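# Move the wooden block from bench to cart floor

## Task

Lift the wooden block from the bench and lay it flat on the floor of the cart, at the end with the handle, next to the profiles. The drop flap must stay open, and nothing already in place may be undone. At the finish the robot must have released the block, have both hands empty and away from the cart, be upright and untilted (a fall or lean fails), and be in contact with nothing.

## Robot and tools

Robot: a Rainbow Robotics RB-Y1 with a two-wheel drive base plus two rear casters, a folding torso (squat, shift, pitch, yaw), a head, and two 7-joint arms with parallel grippers. The base is 0.58 m wide, extends 0.10 m ahead of the drive axle and 0.57 m behind it, and sweeps a 0.58 m radius when spinning in place. Each wrist has a camera case that sticks out sideways and can strike things. Cameras: head_camera, left_wrist_camera, right_wrist_camera.

Frames: the base frame sits on the floor midway between the drive wheels, x forward, y left, z up, metres. left_hand and right_hand are printed in this frame: the point between the finger pads, 0.03 m behind the tips; fingers point along the hand's -z and close along its x. chest is also printed here. base_odometry is relative to where the base started, heading in rad, positive to the left; it only counts wheel rotation, so slip and bumps fool it.

Tool move runs one action. Allowed combinations: base and/or joints (optionally with min_time_s or contact_limits); or target (optionally with min_time_s); or contact_limits alone. No action means just read state and pictures.
- base: one object {x_m_s, turn_rad_s, for_s}. It is a velocity command, not a goal position: forward speed in m/s (0.005 to 1.5 either sign, or 0), left turn rate in rad/s (0.02 to 1.509 either sign, or 0), held for for_s seconds (0.1 to 5), then the base brakes. Distance is roughly speed times duration; acceleration is 0.4 m/s² (turns 0.5 rad/s²). No sideways motion. Omitted speeds are 0.
- joints: one dict for the whole robot, keyed by joint name, each value an absolute target. Angles in rad, grippers in m of pad opening (0 to 0.1). Ranges: torso_squat_rad 0 to 1.2; torso_shift_rad -0.3 to 0.6; torso_pitch_rad -0.2 to 1.4 (positive bows forward); torso_yaw_rad -1.5 to 1.5 (positive left; lift both arms out at least 0.2 rad roll first); shoulder_pitch ±2.356 (negative swings forward/up); left_shoulder_roll_rad 0 to 3.141, right_shoulder_roll_rad -3.141 to 0 (both lift outward); shoulder_yaw ±2.094; elbow -2.617 to 0.01 (negative bends); forearm_roll ±3.141; wrist_pitch -1.57 to 1.919; hand_roll ±2.705; head_pan_rad ±0.523; head_tilt_rad -0.35 to 1.57 (positive looks down). Torso combos must also hold: squat+shift<=1.52, squat-shift+pitch<=1.57, shift+0.5pitch-0.4squat<=0.7, shift+0.3pitch-0.5squat<=0.39.
- target: one hand only, an absolute pose {side: left or right, x, y, z in m in the base frame (-3 to 3), quat_wxyz as printed}. It is solved into arm joints, so the hand travels on an arc; split long moves into short steps. Not allowed while another move is still running.
- min_time_s: 0.1 to 8 s, the shortest duration for arm, head and torso motions in the action.
- contact_limits: per gripper {left_gripper_m, right_gripper_m} in mA, 200 to 672.5; persists until changed; lower means softer grip.
- cameras: list of names, ["all"], or []; blocking: true (default, wait until rest) or false (return in about 0.5 s). A later move overrides only the joints or base it names.

wait(seconds 0 to 10, cameras) lets time pass and returns state; it returns early once earlier moves settle. stop(cameras) brakes everything still moving. zoom_image(camera, region [x0,y0,x1,y1] pixels, max 504 each side) enlarges part of the latest picture. read_manual gives licence texts only. finished_scene(scene) ends the scene; call nothing after it in that reply.

Results: the move line says done or the worst status. base_status, joint_status, left_hand_status, right_hand_status report done, moving, off_target, reached (within 10 mm and 2 degrees), short, refused (with reason), stopped, not_followed, time_out, contact_stop, limit_stop_at_<name> (a self-collision guard or built-in limit), torque_fault, limit_stop_at_motor_heat. An unrequested stop or a refusal cancels the rest of that reply's move/wait/finished_scene calls. on_its_own lists things the robot did uncommanded. lidar_m has 12 distances in 30-degree sectors starting straight ahead and going counter-clockwise, at 0.23 m height. motor_effort gives wheel load percent (peak in brackets); at rest above about 30 suggests pushing on something. wheel_motors_off=1 means the wheels cut out for 2 s after stalling. Joint torques, external torques, wrist force/torque and motor temperatures help spot contact and heat; wrist forces carry offsets of up to 16 N.

Gripping: command an opening at least 0.005 m narrower than the object; off_target then is normal. Each arm is rated 3 kg.

Cautions: the base keeps pushing if it hits furniture and may tip or stall; drive gently. Fast bending with arms stretched forward, heavy loads ahead of the wheels, or sudden braking can topple the robot. Do not let arms collide or press on each other, and never close a gripper on the other hand. Avoid contact torque reaching joint limits (torque fault, 10 s freeze) and long strained holds (over-temperature stop at 80 °C). Do not drop the block, release it while moving, slam, or knock things over; a loose object may get nudged occasionally. Finish with grippers open, hands withdrawn from the cart, robot upright and touching nothing.

Each tool is called after ">>>" as name([rows], argument=value, ...), one row to a line, values as JSON.

## Session

>>> move()

Scene clock: 0.00 s.
Joint torques (N m): no reading
External joint torques (N m): no reading
Motor temperatures (°C): left_arm=[31 28 32 36 35 33 38] | right_arm=[34 31 32 30 36 36 34]
Wrist force (N): no reading
Wrist torque (N m): no reading
Wrist force, peak (N): no reading
base_odometry: x=+0.000 y=+0.000 heading=+0.000
lidar_m: 0.65 0.68 1.56 4.82 1.63 1.14 1.08 1.13 1.47 3.50 0.97 0.70
base_status: not commanded
joint_positions: torso_squat_rad=+0.350 torso_shift_rad=+0.000 torso_pitch_rad=+0.000 torso_yaw_rad=+0.000 left_shoulder_pitch_rad=+0.049 left_shoulder_roll_rad=+0.015 left_shoulder_yaw_rad=+0.041 left_elbow_rad=-0.149 left_forearm_roll_rad=+0.010 left_wrist_pitch_rad=-0.019 left_hand_roll_rad=+0.045 left_gripper_m=+0.099 right_shoulder_pitch_rad=-0.033 right_shoulder_roll_rad=-0.038 right_shoulder_yaw_rad=+0.024 right_elbow_rad=-0.125 right_forearm_roll_rad=-0.047 right_wrist_pitch_rad=+0.032 right_hand_roll_rad=-0.022 right_gripper_m=+0.099 head_pan_rad=+0.000 head_tilt_rad=+0.400
joint_status: not commanded
wheel_motors_off: 0
motor_effort: left_wheel=+0 right_wheel=+0
chest: x=-0.2280 y=+0.0001 z=+1.2475 quat_wxyz=(+1.000, +0.000, +0.000, +0.000) (m; base frame)
left_hand: x=-0.1861 y=+0.2354 z=+0.5638 quat_wxyz=(+0.997, +0.009, -0.062, +0.055) (m; base frame)
right_hand: x=-0.1506 y=-0.2464 z=+0.5666 quat_wxyz=(+0.998, -0.015, -0.063, -0.016) (m; base frame)
pictures: head_camera, left_wrist_camera, right_wrist_camera

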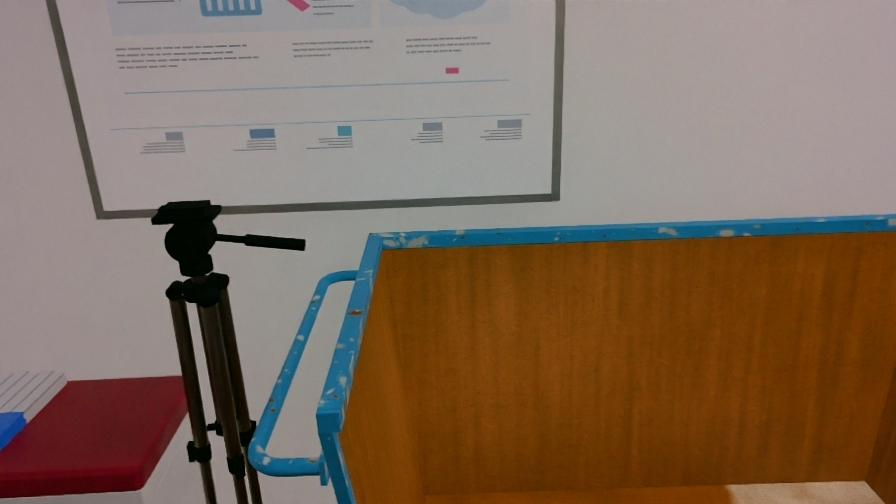

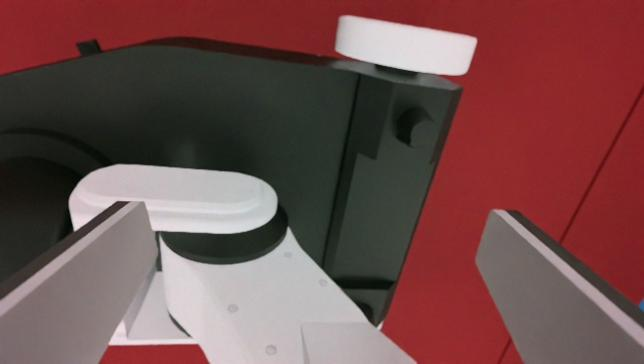

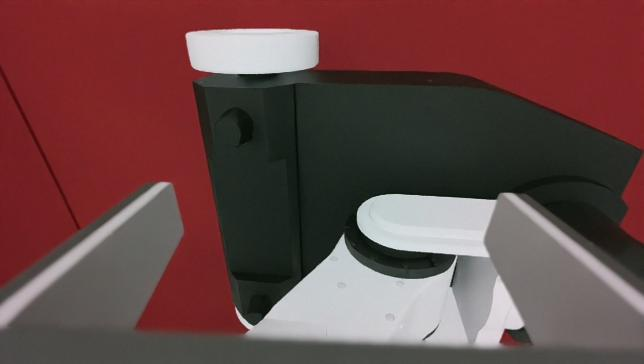

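>>> move(joints={"head_tilt_rad":0.9,"head_pan_rad":-0.3}, cameras=["head_camera"])

>>> move(joints={"head_tilt_rad":0.6,"head_pan_rad":0.52}, cameras=["head_camera"])

>>> move(joints={"head_tilt_rad":0.6,"head_pan_rad":-0.52}, cameras=["head_camera"])

Scene clock: 2.67 s.
Joint torques (N m): left_arm=[-0.87 -0.43 1.07 0.1 -0.02 -0.68 -0.01] | right_arm=[-2.1 -0.83 -0.71 0.02 -0.13 -0.22 -0.22]
External joint torques (N m): left_arm=[-0.24 -1.09 1.03 0.09 -0.03 -0.33 0] | right_arm=[0.16 0.66 -0.66 0.33 -0.16 0.08 -0.22]
Wrist force (N): left_arm=[-0.2 1.2 -6.8] | right_arm=[-1.6 1.1 -4.9]
Wrist torque (N m): left_arm=[-0.32 0.13 0.09] | right_arm=[-0.09 -0.04 -0.10]
Wrist force, peak (N): left_arm=[-0.2 1.9 -8.4] | right_arm=[-2.1 1.2 -5.4]
move: done
base_odometry: x=+0.000 y=+0.000 heading=+0.000
lidar_m: 0.65 0.69 1.55 4.84 1.62 1.12 1.07 1.12 1.48 3.51 0.97 0.68
base_status: not commanded
joint_positions: torso_squat_rad=+0.350 torso_shift_rad=+0.000 torso_pitch_rad=+0.000 torso_yaw_rad=+0.000 left_shoulder_pitch_rad=+0.049 left_shoulder_roll_rad=+0.015 left_shoulder_yaw_rad=+0.041 left_elbow_rad=-0.149 left_forearm_roll_rad=+0.010 left_wrist_pitch_rad=-0.019 left_hand_roll_rad=+0.045 left_gripper_m=+0.099 right_shoulder_pitch_rad=-0.033 right_shoulder_roll_rad=-0.038 right_shoulder_yaw_rad=+0.024 right_elbow_rad=-0.125 right_forearm_roll_rad=-0.047 right_wrist_pitch_rad=+0.032 right_hand_roll_rad=-0.022 right_gripper_m=+0.099 head_pan_rad=-0.300 head_tilt_rad=+0.900
joint_status: all done
wheel_motors_off: 0
motor_effort: left_wheel=+1(1) right_wheel=+0(2)
chest: x=-0.2280 y=+0.0001 z=+1.2475 quat_wxyz=(+1.000, +0.000, +0.000, +0.000) (m; base frame)
left_hand: x=-0.1861 y=+0.2354 z=+0.5638 quat_wxyz=(+0.997, +0.009, -0.062, +0.055) (m; base frame)
right_hand: x=-0.1506 y=-0.2464 z=+0.5666 quat_wxyz=(+0.998, -0.015, -0.063, -0.016) (m; base frame)
pictures: head_camera
camera_calibration:
head_camera: T_world_to_cam=[[-0.302528, -0.95265, -0.0305698, -0.0189388], [-0.705452, 0.245363, -0.664932, 0.8688], [0.640948, -0.179595, -0.746278, 1.15745], [0, 0, 0, 1]] pos_world=[-0.134699, -0.0233418, 1.44089]

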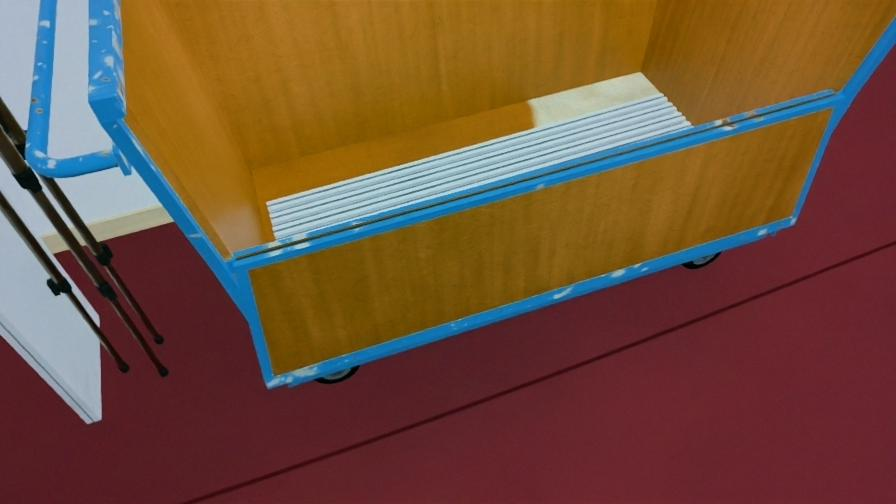

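Scene clock: 3.87 s.
Joint torques (N m): left_arm=[-0.73 -0.26 1.08 0.03 0.01 -0.65 0] | right_arm=[-2.39 -1.04 -0.75 0 -0.11 -0.24 -0.07]
External joint torques (N m): left_arm=[-0.1 -0.92 1.04 0.01 0.01 -0.29 0.01] | right_arm=[-0.14 0.45 -0.7 0.31 -0.14 0.05 -0.08]
Wrist force (N): left_arm=[0.5 1.6 -7.6] | right_arm=[-1.6 1.3 -5.0]
Wrist torque (N m): left_arm=[-0.34 0.16 0.08] | right_arm=[-0.16 -0.05 -0.08]
Wrist force, peak (N): left_arm=[0.0 1.7 -8.5] | right_arm=[-1.6 1.5 -5.6]
move: done
base_odometry: x=+0.000 y=+0.000 heading=+0.000
lidar_m: 0.65 0.67 1.56 4.84 1.63 1.13 1.07 1.13 1.46 3.52 0.99 0.69
base_status: not commanded
joint_positions: torso_squat_rad=+0.350 torso_shift_rad=+0.000 torso_pitch_rad=+0.000 torso_yaw_rad=+0.000 left_shoulder_pitch_rad=+0.049 left_shoulder_roll_rad=+0.015 left_shoulder_yaw_rad=+0.041 left_elbow_rad=-0.149 left_forearm_roll_rad=+0.010 left_wrist_pitch_rad=-0.019 left_hand_roll_rad=+0.045 left_gripper_m=+0.099 right_shoulder_pitch_rad=-0.033 right_shoulder_roll_rad=-0.038 right_shoulder_yaw_rad=+0.024 right_elbow_rad=-0.125 right_forearm_roll_rad=-0.047 right_wrist_pitch_rad=+0.032 right_hand_roll_rad=-0.022 right_gripper_m=+0.099 head_pan_rad=+0.520 head_tilt_rad=+0.600
joint_status: all done
wheel_motors_off: 0
motor_effort: left_wheel=+1(1) right_wheel=-1(2)
chest: x=-0.2280 y=+0.0001 z=+1.2475 quat_wxyz=(+1.000, +0.000, +0.000, +0.000) (m; base frame)
left_hand: x=-0.1861 y=+0.2354 z=+0.5638 quat_wxyz=(+0.997, +0.009, -0.062, +0.055) (m; base frame)
right_hand: x=-0.1506 y=-0.2464 z=+0.5666 quat_wxyz=(+0.998, -0.015, -0.063, -0.016) (m; base frame)
pictures: head_camera
camera_calibration:
head_camera: T_world_to_cam=[[0.498214, -0.866483, -0.0314471, 0.147286], [-0.46132, -0.234194, -0.855767, 1.19539], [0.734143, 0.440863, -0.516405, 0.843793], [0, 0, 0, 1]] pos_world=[-0.141388, 0.0355768, 1.46335]

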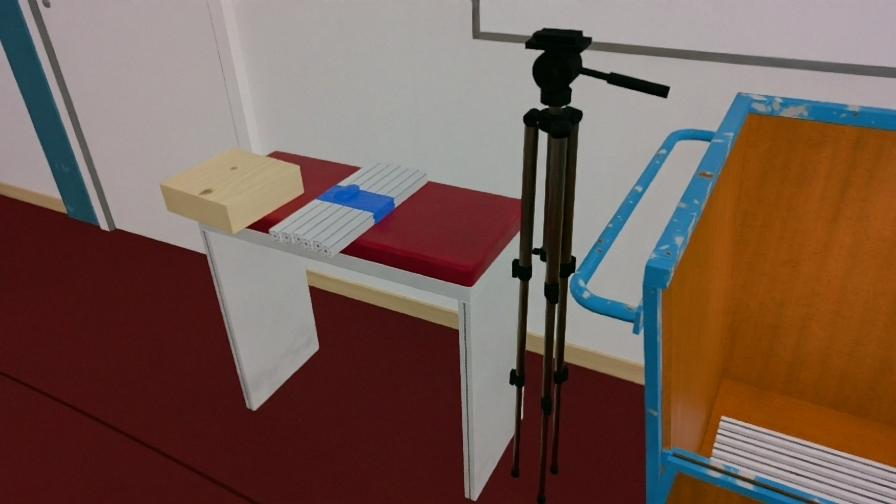

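Scene clock: 5.23 s.
Joint torques (N m): left_arm=[-0.99 -0.33 0.62 0.11 -0.08 -0.6 -0.01] | right_arm=[-2.02 -1.08 -0.61 -0.01 -0.1 -0.27 -0.02]
External joint torques (N m): left_arm=[-0.36 -0.99 0.58 0.1 -0.08 -0.25 -0.01] | right_arm=[0.23 0.41 -0.56 0.3 -0.14 0.02 -0.02]
Wrist force (N): left_arm=[0.3 1.2 -7.4] | right_arm=[-2.0 1.0 -5.2]
Wrist torque (N m): left_arm=[-0.29 0.21 0.12] | right_arm=[-0.12 -0.07 -0.07]
Wrist force, peak (N): left_arm=[0.3 1.8 -8.5] | right_arm=[-2.0 1.0 -5.6]
move: done
base_odometry: x=+0.000 y=+0.000 heading=+0.000
lidar_m: 0.65 0.69 1.56 4.84 1.63 1.13 1.07 1.11 1.47 3.51 0.99 0.70
base_status: not commanded
joint_positions: torso_squat_rad=+0.350 torso_shift_rad=+0.000 torso_pitch_rad=+0.000 torso_yaw_rad=+0.000 left_shoulder_pitch_rad=+0.049 left_shoulder_roll_rad=+0.015 left_shoulder_yaw_rad=+0.041 left_elbow_rad=-0.149 left_forearm_roll_rad=+0.010 left_wrist_pitch_rad=-0.019 left_hand_roll_rad=+0.045 left_gripper_m=+0.099 right_shoulder_pitch_rad=-0.033 right_shoulder_roll_rad=-0.038 right_shoulder_yaw_rad=+0.024 right_elbow_rad=-0.125 right_forearm_roll_rad=-0.047 right_wrist_pitch_rad=+0.032 right_hand_roll_rad=-0.022 right_gripper_m=+0.099 head_pan_rad=-0.520 head_tilt_rad=+0.600
joint_status: all done
wheel_motors_off: 0
motor_effort: left_wheel=+0(1) right_wheel=+0(2)
chest: x=-0.2280 y=+0.0001 z=+1.2475 quat_wxyz=(+1.000, +0.000, +0.000, +0.000) (m; base frame)
left_hand: x=-0.1861 y=+0.2354 z=+0.5638 quat_wxyz=(+0.997, +0.009, -0.062, +0.055) (m; base frame)
right_hand: x=-0.1506 y=-0.2464 z=+0.5666 quat_wxyz=(+0.998, -0.015, -0.063, -0.016) (m; base frame)
pictures: head_camera
camera_calibration:
head_camera: T_world_to_cam=[[-0.495067, -0.868285, -0.0314512, -0.0573267], [-0.435413, 0.279258, -0.855821, 1.20073], [0.75188, -0.409995, -0.516314, 0.847427], [0, 0, 0, 1]] pos_world=[-0.142731, -0.0376481, 1.46335]

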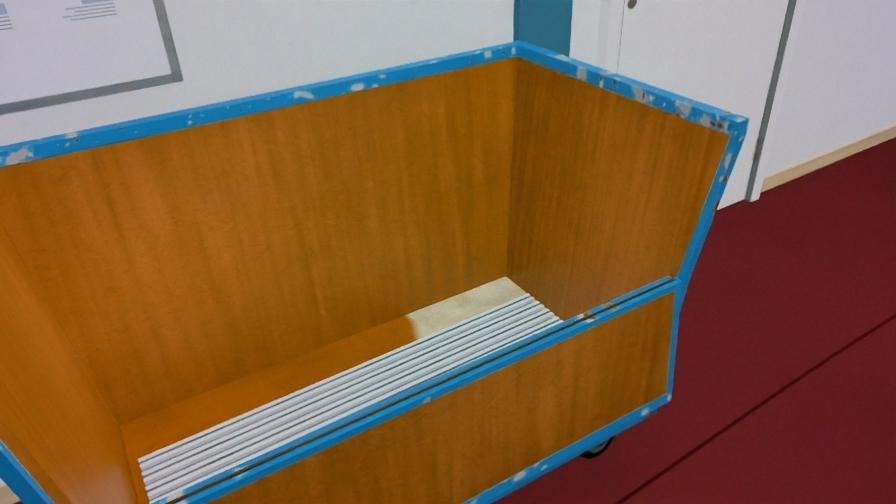

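>>> move(joints={"head_tilt_rad":0.55,"head_pan_rad":0.52}, cameras=["head_camera"])

>>> zoom_image(camera="head_camera", region=[130, 130, 550, 480])

Scene clock: 11.83 s.
Joint torques (N m): left_arm=[-1.14 -0.23 0.66 0.09 -0.05 -0.61 -0.05] | right_arm=[-2.01 -0.76 -0.41 0.16 -0.1 -0.11 -0.08]
External joint torques (N m): left_arm=[-0.51 -0.89 0.62 0.07 -0.05 -0.26 -0.05] | right_arm=[0.24 0.73 -0.36 0.47 -0.14 0.18 -0.09]
Wrist force (N): left_arm=[-0.3 1.2 -7.2] | right_arm=[-1.8 0.7 -4.9]
Wrist torque (N m): left_arm=[-0.29 0.10 0.10] | right_arm=[-0.06 -0.08 -0.10]
Wrist force, peak (N): left_arm=[0.0 1.5 -8.4] | right_arm=[-1.8 1.2 -5.5]
move: done
base_odometry: x=+0.000 y=+0.000 heading=+0.000
lidar_m: 0.65 0.67 1.55 4.83 1.63 1.15 1.07 1.11 1.48 3.52 0.98 0.70
base_status: not commanded
joint_positions: torso_squat_rad=+0.350 torso_shift_rad=+0.000 torso_pitch_rad=+0.000 torso_yaw_rad=+0.000 left_shoulder_pitch_rad=+0.049 left_shoulder_roll_rad=+0.015 left_shoulder_yaw_rad=+0.041 left_elbow_rad=-0.149 left_forearm_roll_rad=+0.010 left_wrist_pitch_rad=-0.019 left_hand_roll_rad=+0.045 left_gripper_m=+0.099 right_shoulder_pitch_rad=-0.033 right_shoulder_roll_rad=-0.038 right_shoulder_yaw_rad=+0.024 right_elbow_rad=-0.125 right_forearm_roll_rad=-0.047 right_wrist_pitch_rad=+0.032 right_hand_roll_rad=-0.022 right_gripper_m=+0.099 head_pan_rad=+0.520 head_tilt_rad=+0.550
joint_status: all done
wheel_motors_off: 0
motor_effort: left_wheel=+0(1) right_wheel=+0(2)
chest: x=-0.2280 y=+0.0001 z=+1.2475 quat_wxyz=(+1.000, +0.000, +0.000, +0.000) (m; base frame)
left_hand: x=-0.1861 y=+0.2354 z=+0.5638 quat_wxyz=(+0.997, +0.009, -0.062, +0.055) (m; base frame)
right_hand: x=-0.1506 y=-0.2464 z=+0.5666 quat_wxyz=(+0.998, -0.015, -0.063, -0.016) (m; base frame)
pictures: head_camera
camera_calibration:
head_camera: T_world_to_cam=[[0.499584, -0.8657, -0.0313067, 0.147379], [-0.423672, -0.212653, -0.8805, 1.23896], [0.755591, 0.453147, -0.473011, 0.785494], [0, 0, 0, 1]] pos_world=[-0.142229, 0.0351102, 1.46706]

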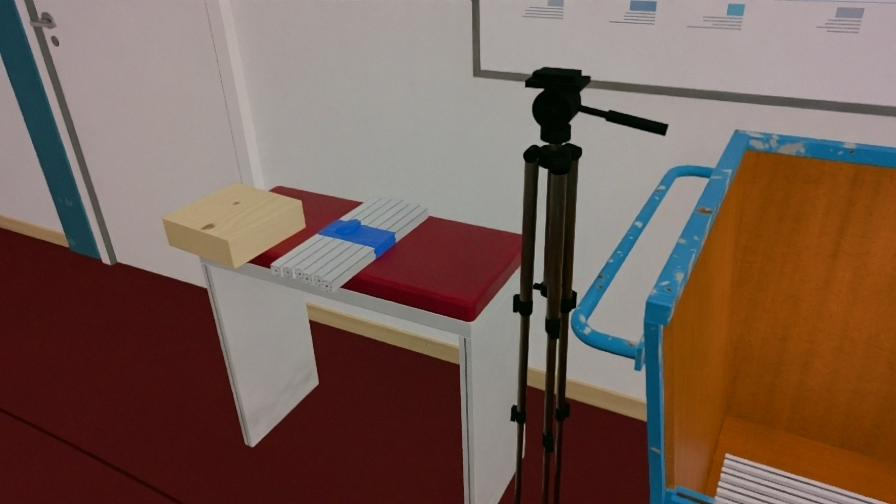

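Scaled by 1.200 from the camera's 896x504 image, which has a finer 1280x720 frame.

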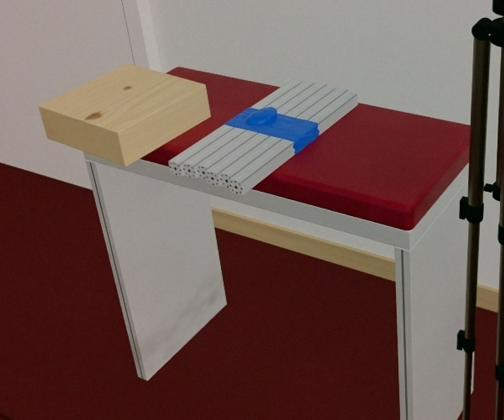

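>>> move(joints={"head_tilt_rad":0.65,"head_pan_rad":-0.1,"torso_squat_rad":0.0,"torso_pitch_rad":0.3}, cameras=["head_camera"], min_time_s=2)

>>> zoom_image(camera="head_camera", region=[100, 0, 600, 500])

Scene clock: 26.63 s.
Joint torques (N m): left_arm=[6.36 -0.2 0.66 3.33 -0.08 0.12 0.01] | right_arm=[6.2 -0.77 -0.77 3.36 -0.18 0.38 -0.05]
External joint torques (N m): left_arm=[-1.18 -0.97 0.54 0.12 -0.08 -0.12 0] | right_arm=[0.38 0.57 -0.61 0.64 -0.15 0.1 -0.04]
Wrist force (N): left_arm=[1.9 1.2 -7.3] | right_arm=[-0.1 0.7 -5.3]
Wrist torque (N m): left_arm=[-0.33 0.23 0.09] | right_arm=[-0.04 0.00 -0.11]
Wrist force, peak (N): left_arm=[-0.4 1.4 -8.4] | right_arm=[-2.3 1.5 -5.3]
move: done
base_odometry: x=+0.000 y=+0.000 heading=+0.000
lidar_m: 0.64 0.68 1.55 4.82 1.62 1.13 1.08 1.12 1.47 3.51 0.98 0.69
base_status: not commanded
joint_positions: torso_squat_rad=+0.000 torso_shift_rad=+0.000 torso_pitch_rad=+0.300 torso_yaw_rad=+0.000 left_shoulder_pitch_rad=+0.049 left_shoulder_roll_rad=+0.015 left_shoulder_yaw_rad=+0.041 left_elbow_rad=-0.149 left_forearm_roll_rad=+0.010 left_wrist_pitch_rad=-0.019 left_hand_roll_rad=+0.045 left_gripper_m=+0.099 right_shoulder_pitch_rad=-0.033 right_shoulder_roll_rad=-0.038 right_shoulder_yaw_rad=+0.024 right_elbow_rad=-0.125 right_forearm_roll_rad=-0.047 right_wrist_pitch_rad=+0.032 right_hand_roll_rad=-0.022 right_gripper_m=+0.099 head_pan_rad=-0.100 head_tilt_rad=+0.650
joint_status: all done
wheel_motors_off: 0
motor_effort: left_wheel=+1(1) right_wheel=-1(3)
chest: x=-0.1365 y=+0.0001 z=+1.2761 quat_wxyz=(+0.989, +0.000, +0.150, +0.000) (m; base frame)
left_hand: x=-0.2986 y=+0.2354 z=+0.6106 quat_wxyz=(+0.995, +0.017, +0.088, +0.053) (m; base frame)
right_hand: x=-0.2638 y=-0.2464 z=+0.6028 quat_wxyz=(+0.996, -0.018, +0.087, -0.014) (m; base frame)
pictures: head_camera
camera_calibration:
head_camera: T_world_to_cam=[[-0.10443, -0.994532, -0.000664141, -0.00570124], [-0.773744, 0.0816656, -0.628212, 0.925641], [0.624831, -0.0650901, -0.778042, 1.11681], [0, 0, 0, 1]] pos_world=[0.0177946, -0.00856966, 1.45042]

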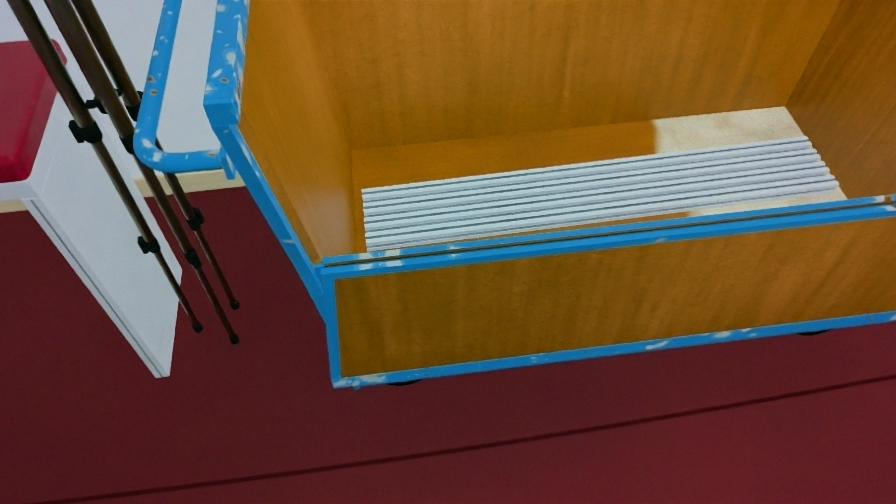

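Scaled by 1.008 from the camera's 896x504 image, which has a finer 1280x720 frame.

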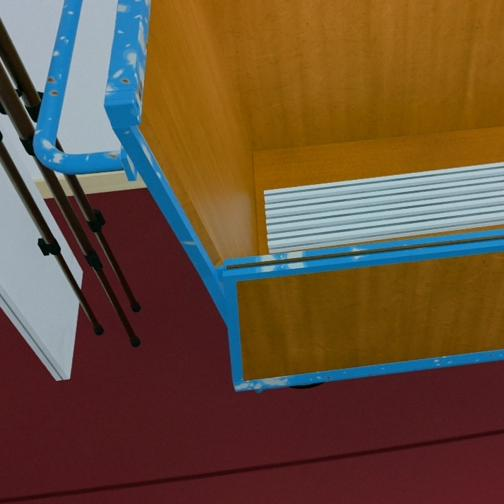

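>>> move(base={"turn_rad_s":0.6,"for_s":2.618}, joints={"torso_pitch_rad":0,"head_pan_rad":0,"head_tilt_rad":0.4})

>>> move(base={"x_m_s":0.6,"for_s":4}, cameras=["head_camera"])

Scene clock: 42.43 s.
Joint torques (N m): left_arm=[-0.86 -0.35 0.92 0.02 -0.05 -0.53 -0.12] | right_arm=[-2.35 -1.1 -0.42 0.03 -0.11 -0.21 0.01]
External joint torques (N m): left_arm=[-0.23 -1.01 0.88 0 -0.06 -0.18 -0.11] | right_arm=[-0.09 0.39 -0.37 0.34 -0.14 0.09 0]
Wrist force (N): left_arm=[-0.7 1.0 -7.6] | right_arm=[-1.0 1.2 -5.4]
Wrist torque (N m): left_arm=[-0.28 0.07 0.06] | right_arm=[-0.12 0.03 -0.11]
Wrist force, peak (N): left_arm=[1.2 0.8 -8.5] | right_arm=[-1.1 0.7 -5.8]
move: done
base_odometry: x=+0.000 y=+0.000 heading=+1.579
lidar_m: 4.91 1.58 1.13 1.07 1.11 1.49 3.74 0.97 0.70 0.67 1.04 1.56
base_status: done (sent for 2.63 of 2.63 s)
joint_positions: torso_squat_rad=+0.000 torso_shift_rad=+0.000 torso_pitch_rad=+0.000 torso_yaw_rad=+0.000 left_shoulder_pitch_rad=+0.049 left_shoulder_roll_rad=+0.015 left_shoulder_yaw_rad=+0.041 left_elbow_rad=-0.149 left_forearm_roll_rad=+0.010 left_wrist_pitch_rad=-0.019 left_hand_roll_rad=+0.045 left_gripper_m=+0.099 right_shoulder_pitch_rad=-0.033 right_shoulder_roll_rad=-0.038 right_shoulder_yaw_rad=+0.024 right_elbow_rad=-0.125 right_forearm_roll_rad=-0.047 right_wrist_pitch_rad=+0.032 right_hand_roll_rad=-0.022 right_gripper_m=+0.099 head_pan_rad=+0.000 head_tilt_rad=+0.400
joint_status: all done
wheel_motors_off: 0
motor_effort: left_wheel=+7(40) right_wheel=+22(44)
chest: x=-0.2280 y=+0.0001 z=+1.2899 quat_wxyz=(+1.000, +0.000, +0.000, +0.000) (m; base frame)
left_hand: x=-0.1861 y=+0.2354 z=+0.6063 quat_wxyz=(+0.997, +0.009, -0.062, +0.055) (m; base frame)
right_hand: x=-0.1506 y=-0.2464 z=+0.6091 quat_wxyz=(+0.998, -0.015, -0.063, -0.016) (m; base frame)
pictures: none

Scene clock: 48.17 s.
Joint torques (N m): left_arm=[-0.22 -0.13 0.58 0.2 0 -0.49 -0.09] | right_arm=[-1.64 -0.87 -0.91 0.17 -0.16 -0.26 -0.03]
External joint torques (N m): left_arm=[0.41 -0.79 0.54 0.18 0 -0.14 -0.09] | right_arm=[0.61 0.62 -0.86 0.48 -0.2 0.03 -0.03]
Wrist force (N): left_arm=[-0.2 1.4 -7.2] | right_arm=[-1.7 1.1 -4.7]
Wrist torque (N m): left_arm=[-0.34 0.12 0.07] | right_arm=[-0.12 -0.05 -0.09]
Wrist force, peak (N): left_arm=[0.2 2.0 -8.2] | right_arm=[-2.6 1.4 -5.4]
move: done
base_odometry: x=-0.022 y=+2.400 heading=+1.579
lidar_m: 3.21 1.72 1.22 1.15 1.20 1.60 2.65 1.34 1.47 1.39 1.42 1.93
base_status: done (sent for 4 of 4 s)
joint_positions: torso_squat_rad=+0.000 torso_shift_rad=+0.000 torso_pitch_rad=+0.000 torso_yaw_rad=+0.000 left_shoulder_pitch_rad=+0.049 left_shoulder_roll_rad=+0.015 left_shoulder_yaw_rad=+0.041 left_elbow_rad=-0.149 left_forearm_roll_rad=+0.010 left_wrist_pitch_rad=-0.019 left_hand_roll_rad=+0.045 left_gripper_m=+0.099 right_shoulder_pitch_rad=-0.033 right_shoulder_roll_rad=-0.038 right_shoulder_yaw_rad=+0.024 right_elbow_rad=-0.125 right_forearm_roll_rad=-0.047 right_wrist_pitch_rad=+0.032 right_hand_roll_rad=-0.022 right_gripper_m=+0.099 head_pan_rad=+0.000 head_tilt_rad=+0.400
joint_status: not commanded
wheel_motors_off: 0
motor_effort: left_wheel=+1(56) right_wheel=+0(51)
chest: x=-0.2280 y=+0.0001 z=+1.2899 quat_wxyz=(+1.000, +0.000, +0.000, +0.000) (m; base frame)
left_hand: x=-0.1860 y=+0.2354 z=+0.6063 quat_wxyz=(+0.997, +0.009, -0.062, +0.055) (m; base frame)
right_hand: x=-0.1505 y=-0.2464 z=+0.6091 quat_wxyz=(+0.998, -0.015, -0.063, -0.016) (m; base frame)
pictures: head_camera
camera_calibration:
head_camera: T_world_to_cam=[[0.00805074, -0.999504, -0.0304422, 0.0461278], [-0.336376, 0.0259622, -0.94137, 1.385], [0.941693, 0.0178188, -0.336, 0.639683], [0, 0, 0, 1]] pos_world=[-0.136875, -0.00125112, 1.52014]

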